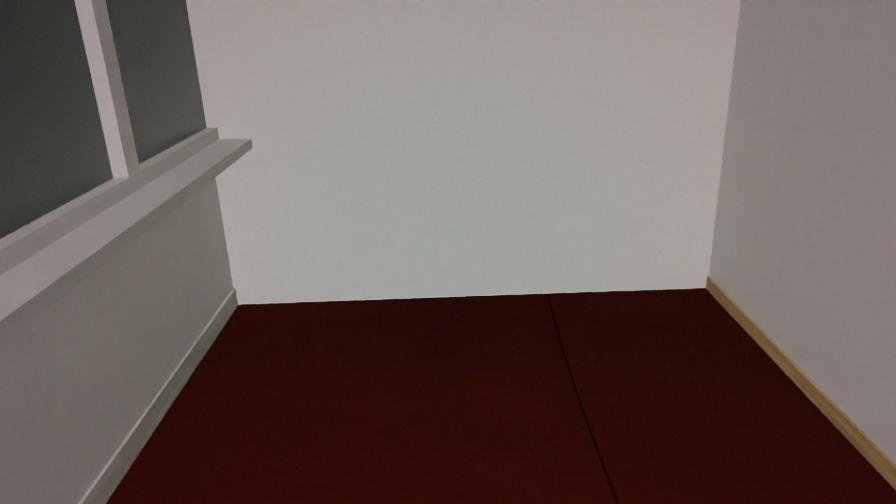

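>>> move(base={"turn_rad_s":-0.6,"for_s":2.63})

>>> move(base={"x_m_s":0.4,"for_s":2.38})

>>> move(base={"turn_rad_s":-0.6,"for_s":2.618}, joints={"head_tilt_rad":0.6}, cameras=["head_camera"])

Scene clock: 53.80 s.
Joint torques (N m): left_arm=[-0.73 -0.24 0.66 0.15 -0.08 -0.63 0.02] | right_arm=[-1.85 -0.59 -0.86 0.39 -0.07 -0.25 -0.07]
External joint torques (N m): left_arm=[-0.1 -0.9 0.62 0.14 -0.08 -0.28 0.03] | right_arm=[0.4 0.9 -0.81 0.7 -0.11 0.05 -0.08]
Wrist force (N): left_arm=[-0.1 1.4 -7.9] | right_arm=[-2.0 1.1 -5.4]
Wrist torque (N m): left_arm=[-0.34 0.16 0.10] | right_arm=[-0.09 -0.09 -0.10]
Wrist force, peak (N): left_arm=[0.0 1.9 -8.5] | right_arm=[-2.0 1.1 -5.6]
move: done
base_odometry: x=-0.023 y=+2.400 heading=+0.000
lidar_m: 1.37 1.41 1.90 3.21 1.75 1.23 1.16 1.20 1.57 2.83 1.33 1.44
base_status: done (sent for 2.63 of 2.63 s)
joint_positions: torso_squat_rad=+0.000 torso_shift_rad=+0.000 torso_pitch_rad=+0.000 torso_yaw_rad=+0.000 left_shoulder_pitch_rad=+0.049 left_shoulder_roll_rad=+0.015 left_shoulder_yaw_rad=+0.041 left_elbow_rad=-0.149 left_forearm_roll_rad=+0.010 left_wrist_pitch_rad=-0.019 left_hand_roll_rad=+0.045 left_gripper_m=+0.099 right_shoulder_pitch_rad=-0.033 right_shoulder_roll_rad=-0.038 right_shoulder_yaw_rad=+0.024 right_elbow_rad=-0.125 right_forearm_roll_rad=-0.047 right_wrist_pitch_rad=+0.032 right_hand_roll_rad=-0.022 right_gripper_m=+0.099 head_pan_rad=+0.000 head_tilt_rad=+0.400
joint_status: not commanded
wheel_motors_off: 0
motor_effort: left_wheel=+20(48) right_wheel=+5(52)
chest: x=-0.2280 y=+0.0001 z=+1.2899 quat_wxyz=(+1.000, +0.000, +0.000, +0.000) (m; base frame)
left_hand: x=-0.1861 y=+0.2354 z=+0.6063 quat_wxyz=(+0.997, +0.009, -0.062, +0.055) (m; base frame)
right_hand: x=-0.1505 y=-0.2464 z=+0.6091 quat_wxyz=(+0.998, -0.015, -0.063, -0.016) (m; base frame)
pictures: none

Scene clock: 57.50 s.
Joint torques (N m): left_arm=[-0.33 -0.44 0.66 0.13 -0.08 -0.64 -0.1] | right_arm=[-1.69 -0.93 -0.52 0.09 0.08 -0.25 0.01]
External joint torques (N m): left_arm=[0.29 -1.11 0.62 0.11 -0.08 -0.28 -0.09] | right_arm=[0.56 0.56 -0.47 0.4 0.04 0.04 0.01]
Wrist force (N): left_arm=[0.7 1.7 -7.2] | right_arm=[-1.3 1.2 -4.7]
Wrist torque (N m): left_arm=[-0.37 0.22 0.05] | right_arm=[-0.12 -0.01 -0.08]
Wrist force, peak (N): left_arm=[0.0 1.3 -8.3] | right_arm=[-1.3 1.1 -5.6]
move: done
base_odometry: x=+0.924 y=+2.399 heading=-0.001
lidar_m: 0.44 0.45 0.58 1.49 3.17 2.23 2.10 2.18 2.84 1.01 0.67 0.48
base_status: done (sent for 2.37 of 2.37 s)
joint_positions: torso_squat_rad=+0.000 torso_shift_rad=+0.000 torso_pitch_rad=+0.000 torso_yaw_rad=+0.000 left_shoulder_pitch_rad=+0.049 left_shoulder_roll_rad=+0.015 left_shoulder_yaw_rad=+0.041 left_elbow_rad=-0.149 left_forearm_roll_rad=+0.010 left_wrist_pitch_rad=-0.019 left_hand_roll_rad=+0.045 left_gripper_m=+0.099 right_shoulder_pitch_rad=-0.033 right_shoulder_roll_rad=-0.038 right_shoulder_yaw_rad=+0.024 right_elbow_rad=-0.125 right_forearm_roll_rad=-0.047 right_wrist_pitch_rad=+0.032 right_hand_roll_rad=-0.022 right_gripper_m=+0.099 head_pan_rad=+0.000 head_tilt_rad=+0.400
joint_status: not commanded
wheel_motors_off: 0
motor_effort: left_wheel=-12(46) right_wheel=+13(49)
chest: x=-0.2280 y=+0.0001 z=+1.2899 quat_wxyz=(+1.000, +0.000, +0.000, +0.000) (m; base frame)
left_hand: x=-0.1860 y=+0.2354 z=+0.6063 quat_wxyz=(+0.997, +0.009, -0.062, +0.055) (m; base frame)
right_hand: x=-0.1505 y=-0.2464 z=+0.6091 quat_wxyz=(+0.998, -0.015, -0.063, -0.016) (m; base frame)
pictures: none

Scene clock: 61.67 s.
Joint torques (N m): left_arm=[-0.6 -0.24 0.58 0.25 -0.05 -0.55 -0.07] | right_arm=[-1.72 -1.21 -0.53 0.28 0 -0.35 0.02]
External joint torques (N m): left_arm=[0.03 -0.9 0.54 0.23 -0.06 -0.19 -0.07] | right_arm=[0.54 0.28 -0.48 0.59 -0.04 -0.06 0.01]
Wrist force (N): left_arm=[-0.4 0.8 -7.8] | right_arm=[-1.4 1.2 -5.0]
Wrist torque (N m): left_arm=[-0.26 0.15 0.07] | right_arm=[-0.13 -0.06 -0.12]
Wrist force, peak (N): left_arm=[0.5 1.3 -8.8] | right_arm=[-2.1 1.2 -5.5]
move: done
base_odometry: x=+0.924 y=+2.399 heading=-1.581
lidar_m: 1.00 0.70 0.47 0.43 0.44 0.58 1.43 3.26 2.24 2.12 2.15 2.80
base_status: done (sent for 2.63 of 2.63 s)
joint_positions: torso_squat_rad=+0.000 torso_shift_rad=+0.000 torso_pitch_rad=+0.000 torso_yaw_rad=+0.000 left_shoulder_pitch_rad=+0.049 left_shoulder_roll_rad=+0.015 left_shoulder_yaw_rad=+0.041 left_elbow_rad=-0.149 left_forearm_roll_rad=+0.010 left_wrist_pitch_rad=-0.019 left_hand_roll_rad=+0.045 left_gripper_m=+0.099 right_shoulder_pitch_rad=-0.033 right_shoulder_roll_rad=-0.038 right_shoulder_yaw_rad=+0.024 right_elbow_rad=-0.125 right_forearm_roll_rad=-0.047 right_wrist_pitch_rad=+0.032 right_hand_roll_rad=-0.022 right_gripper_m=+0.099 head_pan_rad=+0.000 head_tilt_rad=+0.600
joint_status: all done
wheel_motors_off: 0
motor_effort: left_wheel=+19(49) right_wheel=+7(54)
chest: x=-0.2280 y=+0.0001 z=+1.2899 quat_wxyz=(+1.000, +0.000, +0.000, +0.000) (m; base frame)
left_hand: x=-0.1861 y=+0.2354 z=+0.6063 quat_wxyz=(+0.997, +0.009, -0.062, +0.055) (m; base frame)
right_hand: x=-0.1505 y=-0.2464 z=+0.6091 quat_wxyz=(+0.998, -0.015, -0.063, -0.016) (m; base frame)
pictures: head_camera
camera_calibration:
head_camera: T_world_to_cam=[[0.00184319, -0.999504, -0.0314327, 0.0463262], [-0.516689, 0.02596, -0.85578, 1.22035], [0.856171, 0.0178183, -0.516385, 0.890888], [0, 0, 0, 1]] pos_world=[-0.132298, -0.00125112, 1.50585]

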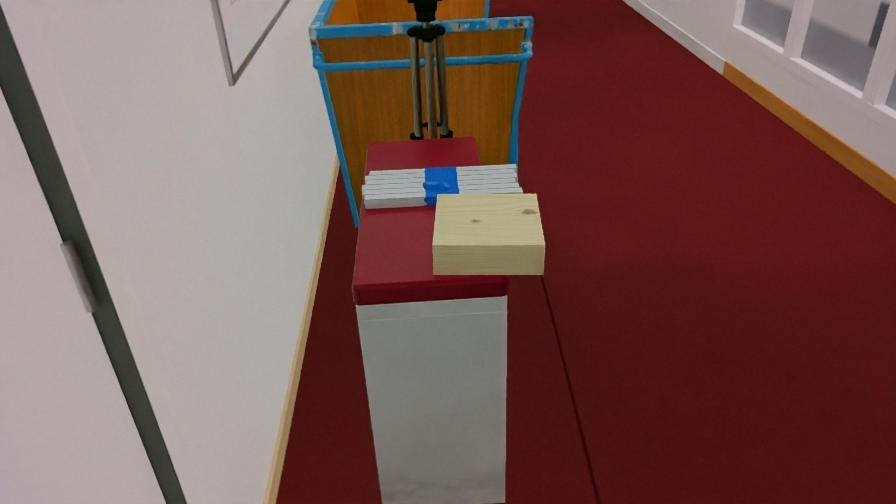

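>>> move(base={"turn_rad_s":-0.4,"for_s":1.36})

>>> move(base={"x_m_s":0.4,"for_s":2.967})

>>> move(base={"turn_rad_s":0.6,"for_s":3.54}, joints={"head_tilt_rad":0.8,"torso_squat_rad":0.4}, cameras=["head_camera"])

Scene clock: 76.07 s.
Joint torques (N m): left_arm=[-0.42 -0.2 0.75 0.46 -0.09 -0.54 -0.02] | right_arm=[-1.98 -0.95 -0.73 0.06 -0.07 -0.24 0.01]
External joint torques (N m): left_arm=[0.22 -0.86 0.71 0.45 -0.1 -0.19 -0.02] | right_arm=[0.27 0.54 -0.68 0.37 -0.11 0.05 0.01]
Wrist force (N): left_arm=[0.0 0.7 -8.1] | right_arm=[-1.6 1.4 -4.5]
Wrist torque (N m): left_arm=[-0.25 0.15 0.08] | right_arm=[-0.12 -0.06 -0.11]
Wrist force, peak (N): left_arm=[0.1 1.3 -8.3] | right_arm=[-4.2 2.0 -4.5]
move: done
base_odometry: x=+0.923 y=+2.398 heading=-2.116
lidar_m: 2.80 1.00 0.69 0.47 0.44 0.45 0.58 1.46 3.23 2.24 2.10 2.14
base_status: done (sent for 1.37 of 1.37 s)
joint_positions: torso_squat_rad=+0.000 torso_shift_rad=+0.000 torso_pitch_rad=+0.000 torso_yaw_rad=+0.000 left_shoulder_pitch_rad=+0.049 left_shoulder_roll_rad=+0.015 left_shoulder_yaw_rad=+0.041 left_elbow_rad=-0.149 left_forearm_roll_rad=+0.010 left_wrist_pitch_rad=-0.019 left_hand_roll_rad=+0.045 left_gripper_m=+0.099 right_shoulder_pitch_rad=-0.033 right_shoulder_roll_rad=-0.038 right_shoulder_yaw_rad=+0.024 right_elbow_rad=-0.125 right_forearm_roll_rad=-0.047 right_wrist_pitch_rad=+0.032 right_hand_roll_rad=-0.022 right_gripper_m=+0.099 head_pan_rad=+0.000 head_tilt_rad=+0.600
joint_status: not commanded
wheel_motors_off: 0
on_its_own: the wheels pushed hard for 0.4 s: something may have held the robot back, and base_odometry may count slip
motor_effort: left_wheel=+45(100) right_wheel=-31(100)
chest: x=-0.2280 y=+0.0001 z=+1.2899 quat_wxyz=(+1.000, +0.000, +0.000, +0.000) (m; base frame)
left_hand: x=-0.1860 y=+0.2354 z=+0.6063 quat_wxyz=(+0.997, +0.009, -0.062, +0.055) (m; base frame)
right_hand: x=-0.1506 y=-0.2463 z=+0.6091 quat_wxyz=(+0.998, -0.015, -0.062, -0.016) (m; base frame)
pictures: none

Scene clock: 80.40 s.
Joint torques (N m): left_arm=[-0.17 -0.14 0.63 0.29 -0.03 -0.51 -0.09] | right_arm=[-1.79 -1.22 -0.27 0.18 -0.09 -0.21 0.03]
External joint torques (N m): left_arm=[0.46 -0.81 0.59 0.28 -0.04 -0.16 -0.08] | right_arm=[0.46 0.27 -0.22 0.49 -0.13 0.08 0.02]
Wrist force (N): left_arm=[-0.2 1.8 -7.0] | right_arm=[-1.8 0.9 -4.7]
Wrist torque (N m): left_arm=[-0.30 0.09 0.05] | right_arm=[-0.10 -0.05 -0.09]
Wrist force, peak (N): left_arm=[-0.2 0.9 -8.5] | right_arm=[-1.6 0.6 -5.9]
move: done
base_odometry: x=+0.307 y=+1.384 heading=-2.117
lidar_m: 1.91 1.68 0.92 1.02 0.51 1.12 1.47 3.50 2.23 1.53 1.43 1.47
base_status: done (sent for 2.97 of 2.97 s)
joint_positions: torso_squat_rad=+0.000 torso_shift_rad=+0.000 torso_pitch_rad=+0.000 torso_yaw_rad=+0.000 left_shoulder_pitch_rad=+0.049 left_shoulder_roll_rad=+0.015 left_shoulder_yaw_rad=+0.041 left_elbow_rad=-0.149 left_forearm_roll_rad=+0.010 left_wrist_pitch_rad=-0.019 left_hand_roll_rad=+0.045 left_gripper_m=+0.099 right_shoulder_pitch_rad=-0.033 right_shoulder_roll_rad=-0.038 right_shoulder_yaw_rad=+0.024 right_elbow_rad=-0.125 right_forearm_roll_rad=-0.047 right_wrist_pitch_rad=+0.032 right_hand_roll_rad=-0.022 right_gripper_m=+0.099 head_pan_rad=+0.000 head_tilt_rad=+0.600
joint_status: not commanded
wheel_motors_off: 0
motor_effort: left_wheel=-15(41) right_wheel=+19(55)
chest: x=-0.2280 y=+0.0001 z=+1.2899 quat_wxyz=(+1.000, +0.000, +0.000, +0.000) (m; base frame)
left_hand: x=-0.1860 y=+0.2354 z=+0.6063 quat_wxyz=(+0.997, +0.009, -0.062, +0.055) (m; base frame)
right_hand: x=-0.1505 y=-0.2463 z=+0.6091 quat_wxyz=(+0.998, -0.015, -0.062, -0.016) (m; base frame)
pictures: none

Scene clock: 85.47 s.
Joint torques (N m): left_arm=[-0.39 -0.29 0.72 0.07 -0.1 -0.6 -0.02] | right_arm=[-2.52 -1.02 -0.49 0 -0.03 -0.3 -0.04]
External joint torques (N m): left_arm=[0.24 -0.95 0.68 0.06 -0.1 -0.25 -0.02] | right_arm=[-0.26 0.47 -0.44 0.31 -0.07 0 -0.05]
Wrist force (N): left_arm=[-0.4 1.0 -7.6] | right_arm=[-1.3 1.1 -4.9]
Wrist torque (N m): left_arm=[-0.28 0.10 0.07] | right_arm=[-0.08 0.02 -0.11]
Wrist force, peak (N): left_arm=[0.4 1.1 -8.6] | right_arm=[-2.2 1.2 -5.5]
move: done
base_odometry: x=+0.307 y=+1.384 heading=+0.002
lidar_m: 0.50 1.14 1.53 3.91 2.12 1.50 1.42 1.49 2.00 1.39 0.92 1.08
base_status: done (sent for 3.53 of 3.53 s)
joint_positions: torso_squat_rad=+0.400 torso_shift_rad=+0.000 torso_pitch_rad=+0.000 torso_yaw_rad=+0.000 left_shoulder_pitch_rad=+0.049 left_shoulder_roll_rad=+0.015 left_shoulder_yaw_rad=+0.041 left_elbow_rad=-0.149 left_forearm_roll_rad=+0.010 left_wrist_pitch_rad=-0.019 left_hand_roll_rad=+0.045 left_gripper_m=+0.099 right_shoulder_pitch_rad=-0.033 right_shoulder_roll_rad=-0.038 right_shoulder_yaw_rad=+0.024 right_elbow_rad=-0.125 right_forearm_roll_rad=-0.047 right_wrist_pitch_rad=+0.032 right_hand_roll_rad=-0.022 right_gripper_m=+0.099 head_pan_rad=+0.000 head_tilt_rad=+0.800
joint_status: all done
wheel_motors_off: 0
motor_effort: left_wheel=+3(51) right_wheel=+22(47)
chest: x=-0.2281 y=+0.0001 z=+1.2347 quat_wxyz=(+1.000, +0.000, +0.000, +0.000) (m; base frame)
left_hand: x=-0.1860 y=+0.2354 z=+0.5510 quat_wxyz=(+0.997, +0.009, -0.062, +0.055) (m; base frame)
right_hand: x=-0.1505 y=-0.2464 z=+0.5538 quat_wxyz=(+0.998, -0.015, -0.063, -0.016) (m; base frame)
pictures: head_camera
camera_calibration:
head_camera: T_world_to_cam=[[-0.00450068, -0.999501, -0.0312496, 0.0430233], [-0.676238, 0.0260631, -0.736222, 0.968522], [0.736669, 0.0178187, -0.676019, 1.06685], [0, 0, 0, 1]] pos_world=[-0.130774, -0.00125082, 1.4356]

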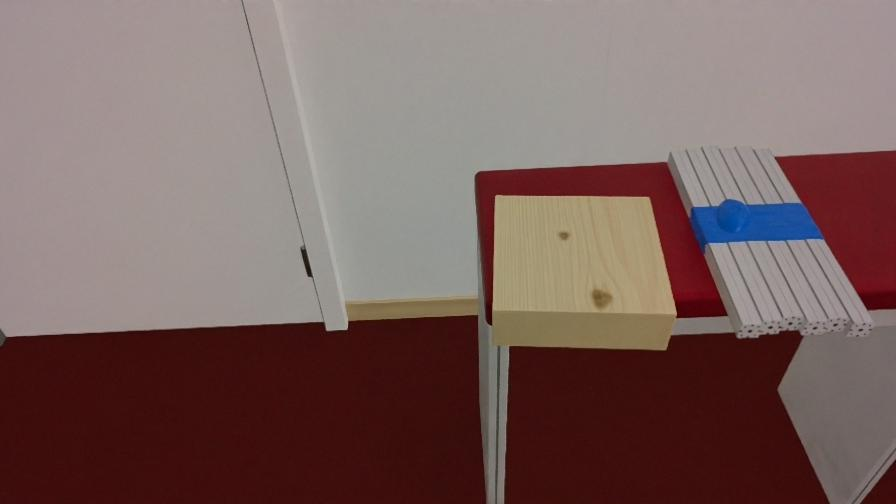

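>>> move(joints={"torso_squat_rad":0.8,"torso_pitch_rad":0.4,"head_tilt_rad":0.7,"right_shoulder_pitch_rad":0.6,"right_elbow_rad":-1.9,"right_shoulder_roll_rad":-0.15}, min_time_s=2.5)

>>> move(target={"side":"right","x":0.3,"y":-0.15,"z":0.787,"quat_wxyz":[0.7071,0,-0.7071,0]}, min_time_s=2, cameras=["all"])

Scene clock: 93.83 s.
Joint torques (N m): left_arm=[9.12 -0.26 0.94 4.58 -0.05 0.28 0.03] | right_arm=[8.88 -4.17 -2.92 -8.3 0.14 -1.49 -0.02]
External joint torques (N m): left_arm=[-1.03 -1.05 0.8 0.36 -0.05 -0.16 0.01] | right_arm=[1.82 -0.7 -0.36 -1.16 -0.05 0.01 -0.06]
Wrist force (N): left_arm=[2.2 1.2 -7.4] | right_arm=[-5.5 2.0 -2.4]
Wrist torque (N m): left_arm=[-0.31 0.24 0.08] | right_arm=[-0.22 -0.27 -0.09]
Wrist force, peak (N): left_arm=[0.8 1.1 -9.0] | right_arm=[-6.2 2.0 -2.9]
move: done
base_odometry: x=+0.307 y=+1.384 heading=+0.002
lidar_m: 0.51 1.14 1.55 3.90 2.12 1.51 1.42 1.49 1.98 1.39 0.93 1.07
base_status: not commanded
joint_positions: torso_squat_rad=+0.800 torso_shift_rad=+0.000 torso_pitch_rad=+0.400 torso_yaw_rad=+0.000 left_shoulder_pitch_rad=+0.049 left_shoulder_roll_rad=+0.015 left_shoulder_yaw_rad=+0.041 left_elbow_rad=-0.149 left_forearm_roll_rad=+0.010 left_wrist_pitch_rad=-0.019 left_hand_roll_rad=+0.045 left_gripper_m=+0.099 right_shoulder_pitch_rad=+0.600 right_shoulder_roll_rad=-0.150 right_shoulder_yaw_rad=+0.024 right_elbow_rad=-1.900 right_forearm_roll_rad=-0.047 right_wrist_pitch_rad=+0.032 right_hand_roll_rad=-0.022 right_gripper_m=+0.099 head_pan_rad=+0.000 head_tilt_rad=+0.700
joint_status: all done
wheel_motors_off: 0
motor_effort: left_wheel=+3(6) right_wheel=+21(25)
chest: x=-0.1075 y=+0.0001 z=+1.0532 quat_wxyz=(+0.980, +0.000, +0.199, +0.000) (m; base frame)
left_hand: x=-0.3351 y=+0.2354 z=+0.4072 quat_wxyz=(+0.989, +0.019, +0.138, +0.052) (m; base frame)
right_hand: x=+0.0740 y=-0.3190 z=+0.6316 quat_wxyz=(+0.900, -0.075, -0.430, +0.002) (m; base frame)
pictures: none

Scene clock: 96.17 s.
Joint torques (N m): left_arm=[8.99 -0.11 1 4.59 -0.17 0.38 0.04] | right_arm=[-4.38 3.49 1.59 -9.87 0.38 -1.43 0.11]
External joint torques (N m): left_arm=[-1.16 -0.9 0.86 0.37 -0.17 -0.06 0.03] | right_arm=[-1.3 1.73 0.76 -0.3 -0.24 -0.13 0.06]
Wrist force (N): left_arm=[3.0 1.1 -7.1] | right_arm=[-7.5 1.0 1.3]
Wrist torque (N m): left_arm=[-0.31 0.30 0.08] | right_arm=[-0.18 -0.43 -0.13]
Wrist force, peak (N): left_arm=[2.3 1.6 -8.3] | right_arm=[-7.5 1.0 1.3]
move: done
base_odometry: x=+0.307 y=+1.384 heading=+0.002
lidar_m: 0.50 1.14 1.52 3.90 2.12 1.50 1.43 1.50 1.99 1.40 0.94 1.07
base_status: not commanded
joint_positions: torso_squat_rad=+0.800 torso_shift_rad=+0.000 torso_pitch_rad=+0.400 torso_yaw_rad=+0.000 left_shoulder_pitch_rad=+0.049 left_shoulder_roll_rad=+0.015 left_shoulder_yaw_rad=+0.041 left_elbow_rad=-0.149 left_forearm_roll_rad=+0.010 left_wrist_pitch_rad=-0.019 left_hand_roll_rad=+0.045 left_gripper_m=+0.099 right_shoulder_pitch_rad=+0.050 right_shoulder_roll_rad=+0.000 right_shoulder_yaw_rad=+0.252 right_elbow_rad=-1.809 right_forearm_roll_rad=-0.734 right_wrist_pitch_rad=-0.301 right_hand_roll_rad=+0.815 right_gripper_m=+0.099 head_pan_rad=+0.000 head_tilt_rad=+0.700
joint_status: all done
wheel_motors_off: 0
motor_effort: left_wheel=+3(4) right_wheel=+18(22)
chest: x=-0.1075 y=+0.0001 z=+1.0532 quat_wxyz=(+0.980, +0.000, +0.199, +0.000) (m; base frame)
left_hand: x=-0.3351 y=+0.2354 z=+0.4072 quat_wxyz=(+0.989, +0.019, +0.138, +0.052) (m; base frame)
right_hand: x=+0.2998 y=-0.1503 z=+0.7865 quat_wxyz=(+0.704, +0.004, -0.710, +0.004) (m; base frame)
right_hand_status: reached (checked arc, planned for 2.0 s): 1 mm and 0.8 deg off.
pictures: head_camera, left_wrist_camera, right_wrist_camera
camera_calibration:
head_camera: T_world_to_cam=[[-0.0135381, -0.999502, -0.0285189, 0.0340364], [-0.863684, 0.0260609, -0.50336, 0.662111], [0.503852, 0.0178167, -0.863606, 1.01113], [0, 0, 0, 1]] pos_world=[0.0628531, -0.00125082, 1.20747]
left_wrist_camera: T_world_to_cam=[[0.951246, 0.135525, -0.277062, 0.399173], [0.239621, -0.890311, 0.387205, 0.161209], [-0.194195, -0.434717, -0.87938, 0.467795], [0, 0, 0, 1]] pos_world=[-0.327498, 0.292786, 0.459544]
right_wrist_camera: T_world_to_cam=[[0.034263, -0.0279081, -0.999023, 0.770002], [-0.516184, 0.855467, -0.0416011, 0.343127], [0.855792, 0.517105, 0.0149051, -0.118458], [0, 0, 0, 1]] pos_world=[0.25211, -0.210789, 0.78529]

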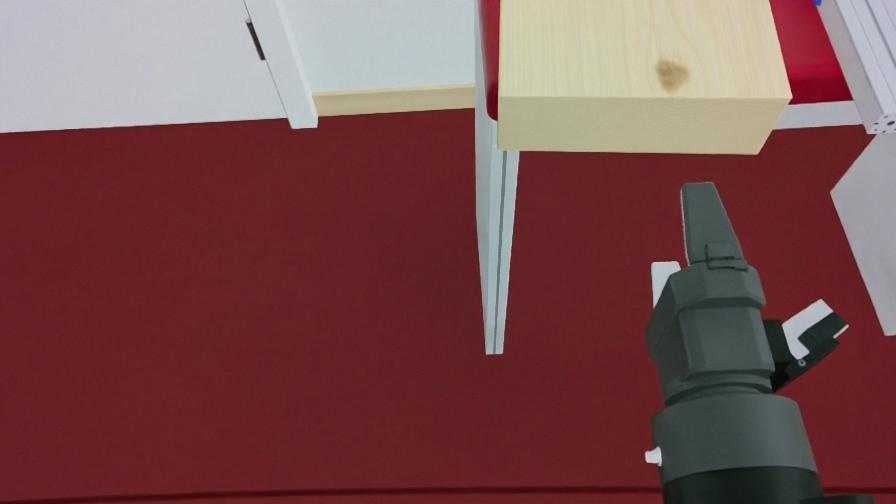

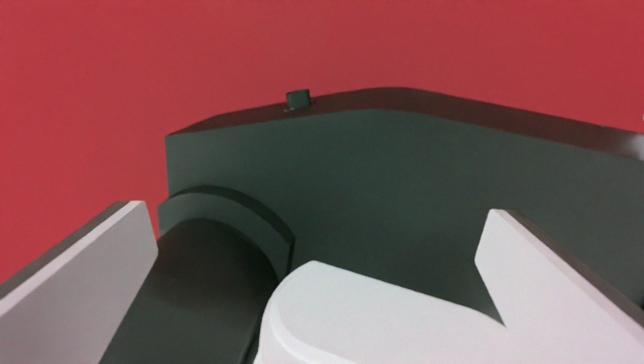

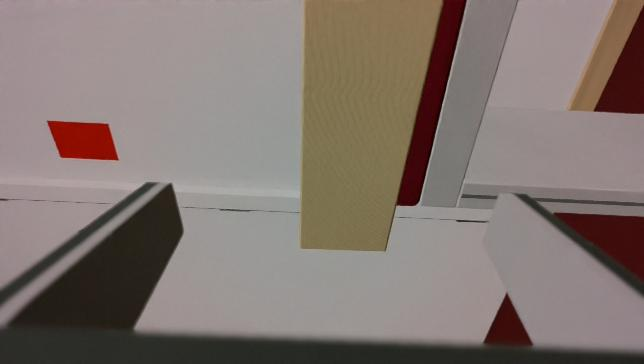

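>>> move(target={"side":"right","x":0.34,"y":-0.15,"z":0.771,"quat_wxyz":[0.7071,0,-0.7071,0]}, min_time_s=1)

>>> move(target={"side":"right","x":0.4,"y":-0.15,"z":0.771,"quat_wxyz":[0.7071,0,-0.7071,0]}, min_time_s=1, cameras=["all"])

Scene clock: 102.40 s.
Joint torques (N m): left_arm=[9.05 -0.32 0.85 4.53 -0.1 0.29 0.03] | right_arm=[-7.39 3.5 -1.74 -10.06 0.36 -1.51 0.26]
External joint torques (N m): left_arm=[-1.1 -1.11 0.72 0.31 -0.1 -0.15 0.01] | right_arm=[-1.84 1.83 -2.33 -0.52 -0.29 -0.27 0.21]
Wrist force (N): left_arm=[2.7 1.2 -7.4] | right_arm=[-7.3 0.7 0.9]
Wrist torque (N m): left_arm=[-0.30 0.31 0.03] | right_arm=[-0.15 -0.38 -0.14]
Wrist force, peak (N): left_arm=[2.5 1.1 -8.1] | right_arm=[-7.7 0.6 1.3]
move: done
base_odometry: x=+0.307 y=+1.384 heading=+0.002
lidar_m: 0.50 1.12 1.55 3.91 2.12 1.49 1.43 1.48 1.99 1.39 0.93 1.07
base_status: not commanded
joint_positions: torso_squat_rad=+0.800 torso_shift_rad=+0.000 torso_pitch_rad=+0.400 torso_yaw_rad=+0.000 left_shoulder_pitch_rad=+0.049 left_shoulder_roll_rad=+0.015 left_shoulder_yaw_rad=+0.041 left_elbow_rad=-0.149 left_forearm_roll_rad=+0.010 left_wrist_pitch_rad=-0.019 left_hand_roll_rad=+0.045 left_gripper_m=+0.099 right_shoulder_pitch_rad=-0.114 right_shoulder_roll_rad=+0.000 right_shoulder_yaw_rad=+0.203 right_elbow_rad=-1.648 right_forearm_roll_rad=-0.811 right_wrist_pitch_rad=-0.319 right_hand_roll_rad=+0.858 right_gripper_m=+0.099 head_pan_rad=+0.000 head_tilt_rad=+0.700
joint_status: all done
wheel_motors_off: 0
motor_effort: left_wheel=+3(4) right_wheel=+21(22)
chest: x=-0.1075 y=+0.0001 z=+1.0532 quat_wxyz=(+0.980, +0.000, +0.199, +0.000) (m; base frame)
left_hand: x=-0.3351 y=+0.2354 z=+0.4072 quat_wxyz=(+0.989, +0.019, +0.138, +0.052) (m; base frame)
right_hand: x=+0.3395 y=-0.1500 z=+0.7711 quat_wxyz=(+0.707, +0.000, -0.707, +0.001) (m; base frame)
right_hand_status: reached (checked arc, planned for 1.0 s): 0 mm and 0.1 deg off.
pictures: none

Scene clock: 103.73 s.
Joint torques (N m): left_arm=[9.18 -0.03 0.96 4.73 -0.01 0.28 -0.06] | right_arm=[-10.8 0.9 -1.45 -10.39 0.45 -1.17 0.31]
External joint torques (N m): left_arm=[-0.97 -0.82 0.82 0.52 -0.01 -0.16 -0.07] | right_arm=[-1.61 -0.06 -1.73 -0.78 -0.19 0.01 0.26]
Wrist force (N): left_arm=[2.7 0.9 -8.0] | right_arm=[-7.1 0.5 0.8]
Wrist torque (N m): left_arm=[-0.27 0.30 0.09] | right_arm=[-0.15 -0.38 -0.15]
Wrist force, peak (N): left_arm=[2.9 0.7 -8.2] | right_arm=[-7.8 0.6 1.4]
move: done
base_odometry: x=+0.307 y=+1.384 heading=+0.002
lidar_m: 0.52 1.13 1.55 3.91 2.12 1.51 1.42 1.48 1.99 1.39 0.93 1.07
base_status: not commanded
joint_positions: torso_squat_rad=+0.800 torso_shift_rad=+0.000 torso_pitch_rad=+0.400 torso_yaw_rad=+0.000 left_shoulder_pitch_rad=+0.049 left_shoulder_roll_rad=+0.015 left_shoulder_yaw_rad=+0.041 left_elbow_rad=-0.149 left_forearm_roll_rad=+0.010 left_wrist_pitch_rad=-0.019 left_hand_roll_rad=+0.045 left_gripper_m=+0.099 right_shoulder_pitch_rad=-0.338 right_shoulder_roll_rad=-0.007 right_shoulder_yaw_rad=+0.124 right_elbow_rad=-1.459 right_forearm_roll_rad=-0.889 right_wrist_pitch_rad=-0.305 right_hand_roll_rad=+0.897 right_gripper_m=+0.099 head_pan_rad=+0.000 head_tilt_rad=+0.700
joint_status: all done
wheel_motors_off: 0
motor_effort: left_wheel=+4(4) right_wheel=+21(22)
chest: x=-0.1075 y=+0.0001 z=+1.0532 quat_wxyz=(+0.980, +0.000, +0.199, +0.000) (m; base frame)
left_hand: x=-0.3351 y=+0.2354 z=+0.4072 quat_wxyz=(+0.989, +0.019, +0.138, +0.052) (m; base frame)
right_hand: x=+0.3998 y=-0.1499 z=+0.7709 quat_wxyz=(+0.707, +0.000, -0.707, +0.000) (m; base frame)
right_hand_status: reached (checked arc, planned for 1.0 s): 0 mm and 0.0 deg off.
pictures: head_camera, left_wrist_camera, right_wrist_camera
camera_calibration:
head_camera: T_world_to_cam=[[-0.0135381, -0.999502, -0.0285189, 0.0340364], [-0.863684, 0.0260609, -0.50336, 0.662111], [0.503852, 0.0178167, -0.863606, 1.01113], [0, 0, 0, 1]] pos_world=[0.0628531, -0.00125082, 1.20747]
left_wrist_camera: T_world_to_cam=[[0.951246, 0.135525, -0.277062, 0.399173], [0.239621, -0.890311, 0.387205, 0.161209], [-0.194195, -0.434717, -0.87938, 0.467795], [0, 0, 0, 1]] pos_world=[-0.327498, 0.292786, 0.459544]
right_wrist_camera: T_world_to_cam=[[0.025738, -0.0288695, -0.999252, 0.754478], [-0.506747, 0.86126, -0.0379351, 0.387999], [0.861711, 0.507344, 0.00753758, -0.202125], [0, 0, 0, 1]] pos_world=[0.351372, -0.20984, 0.770156]

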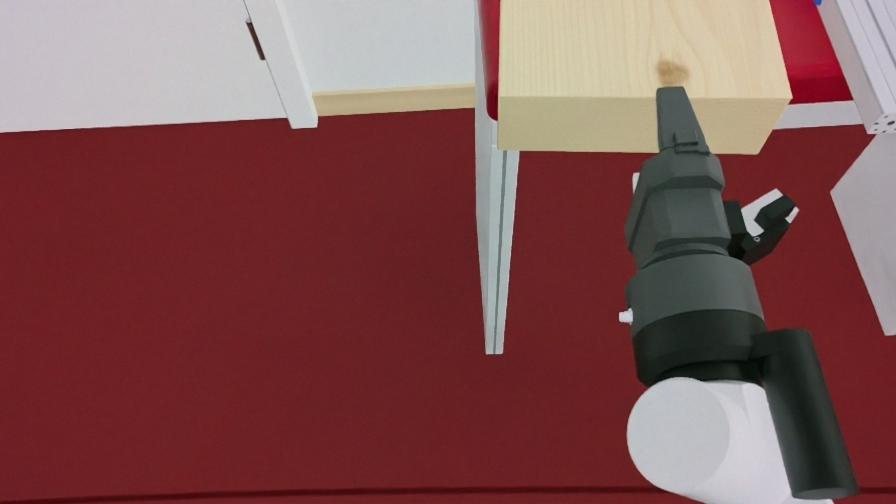

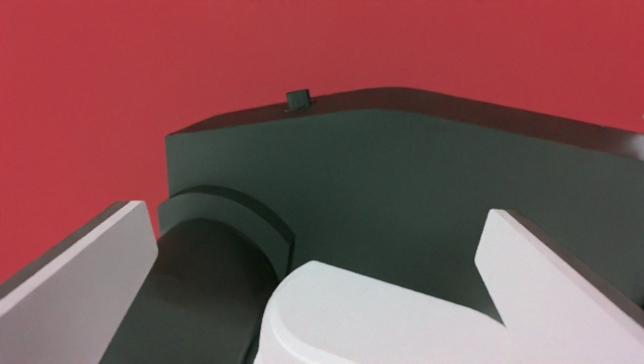

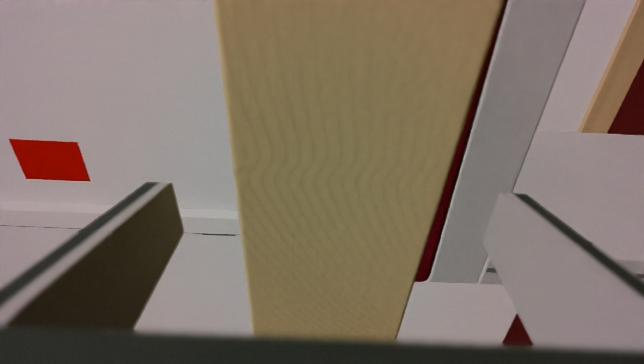

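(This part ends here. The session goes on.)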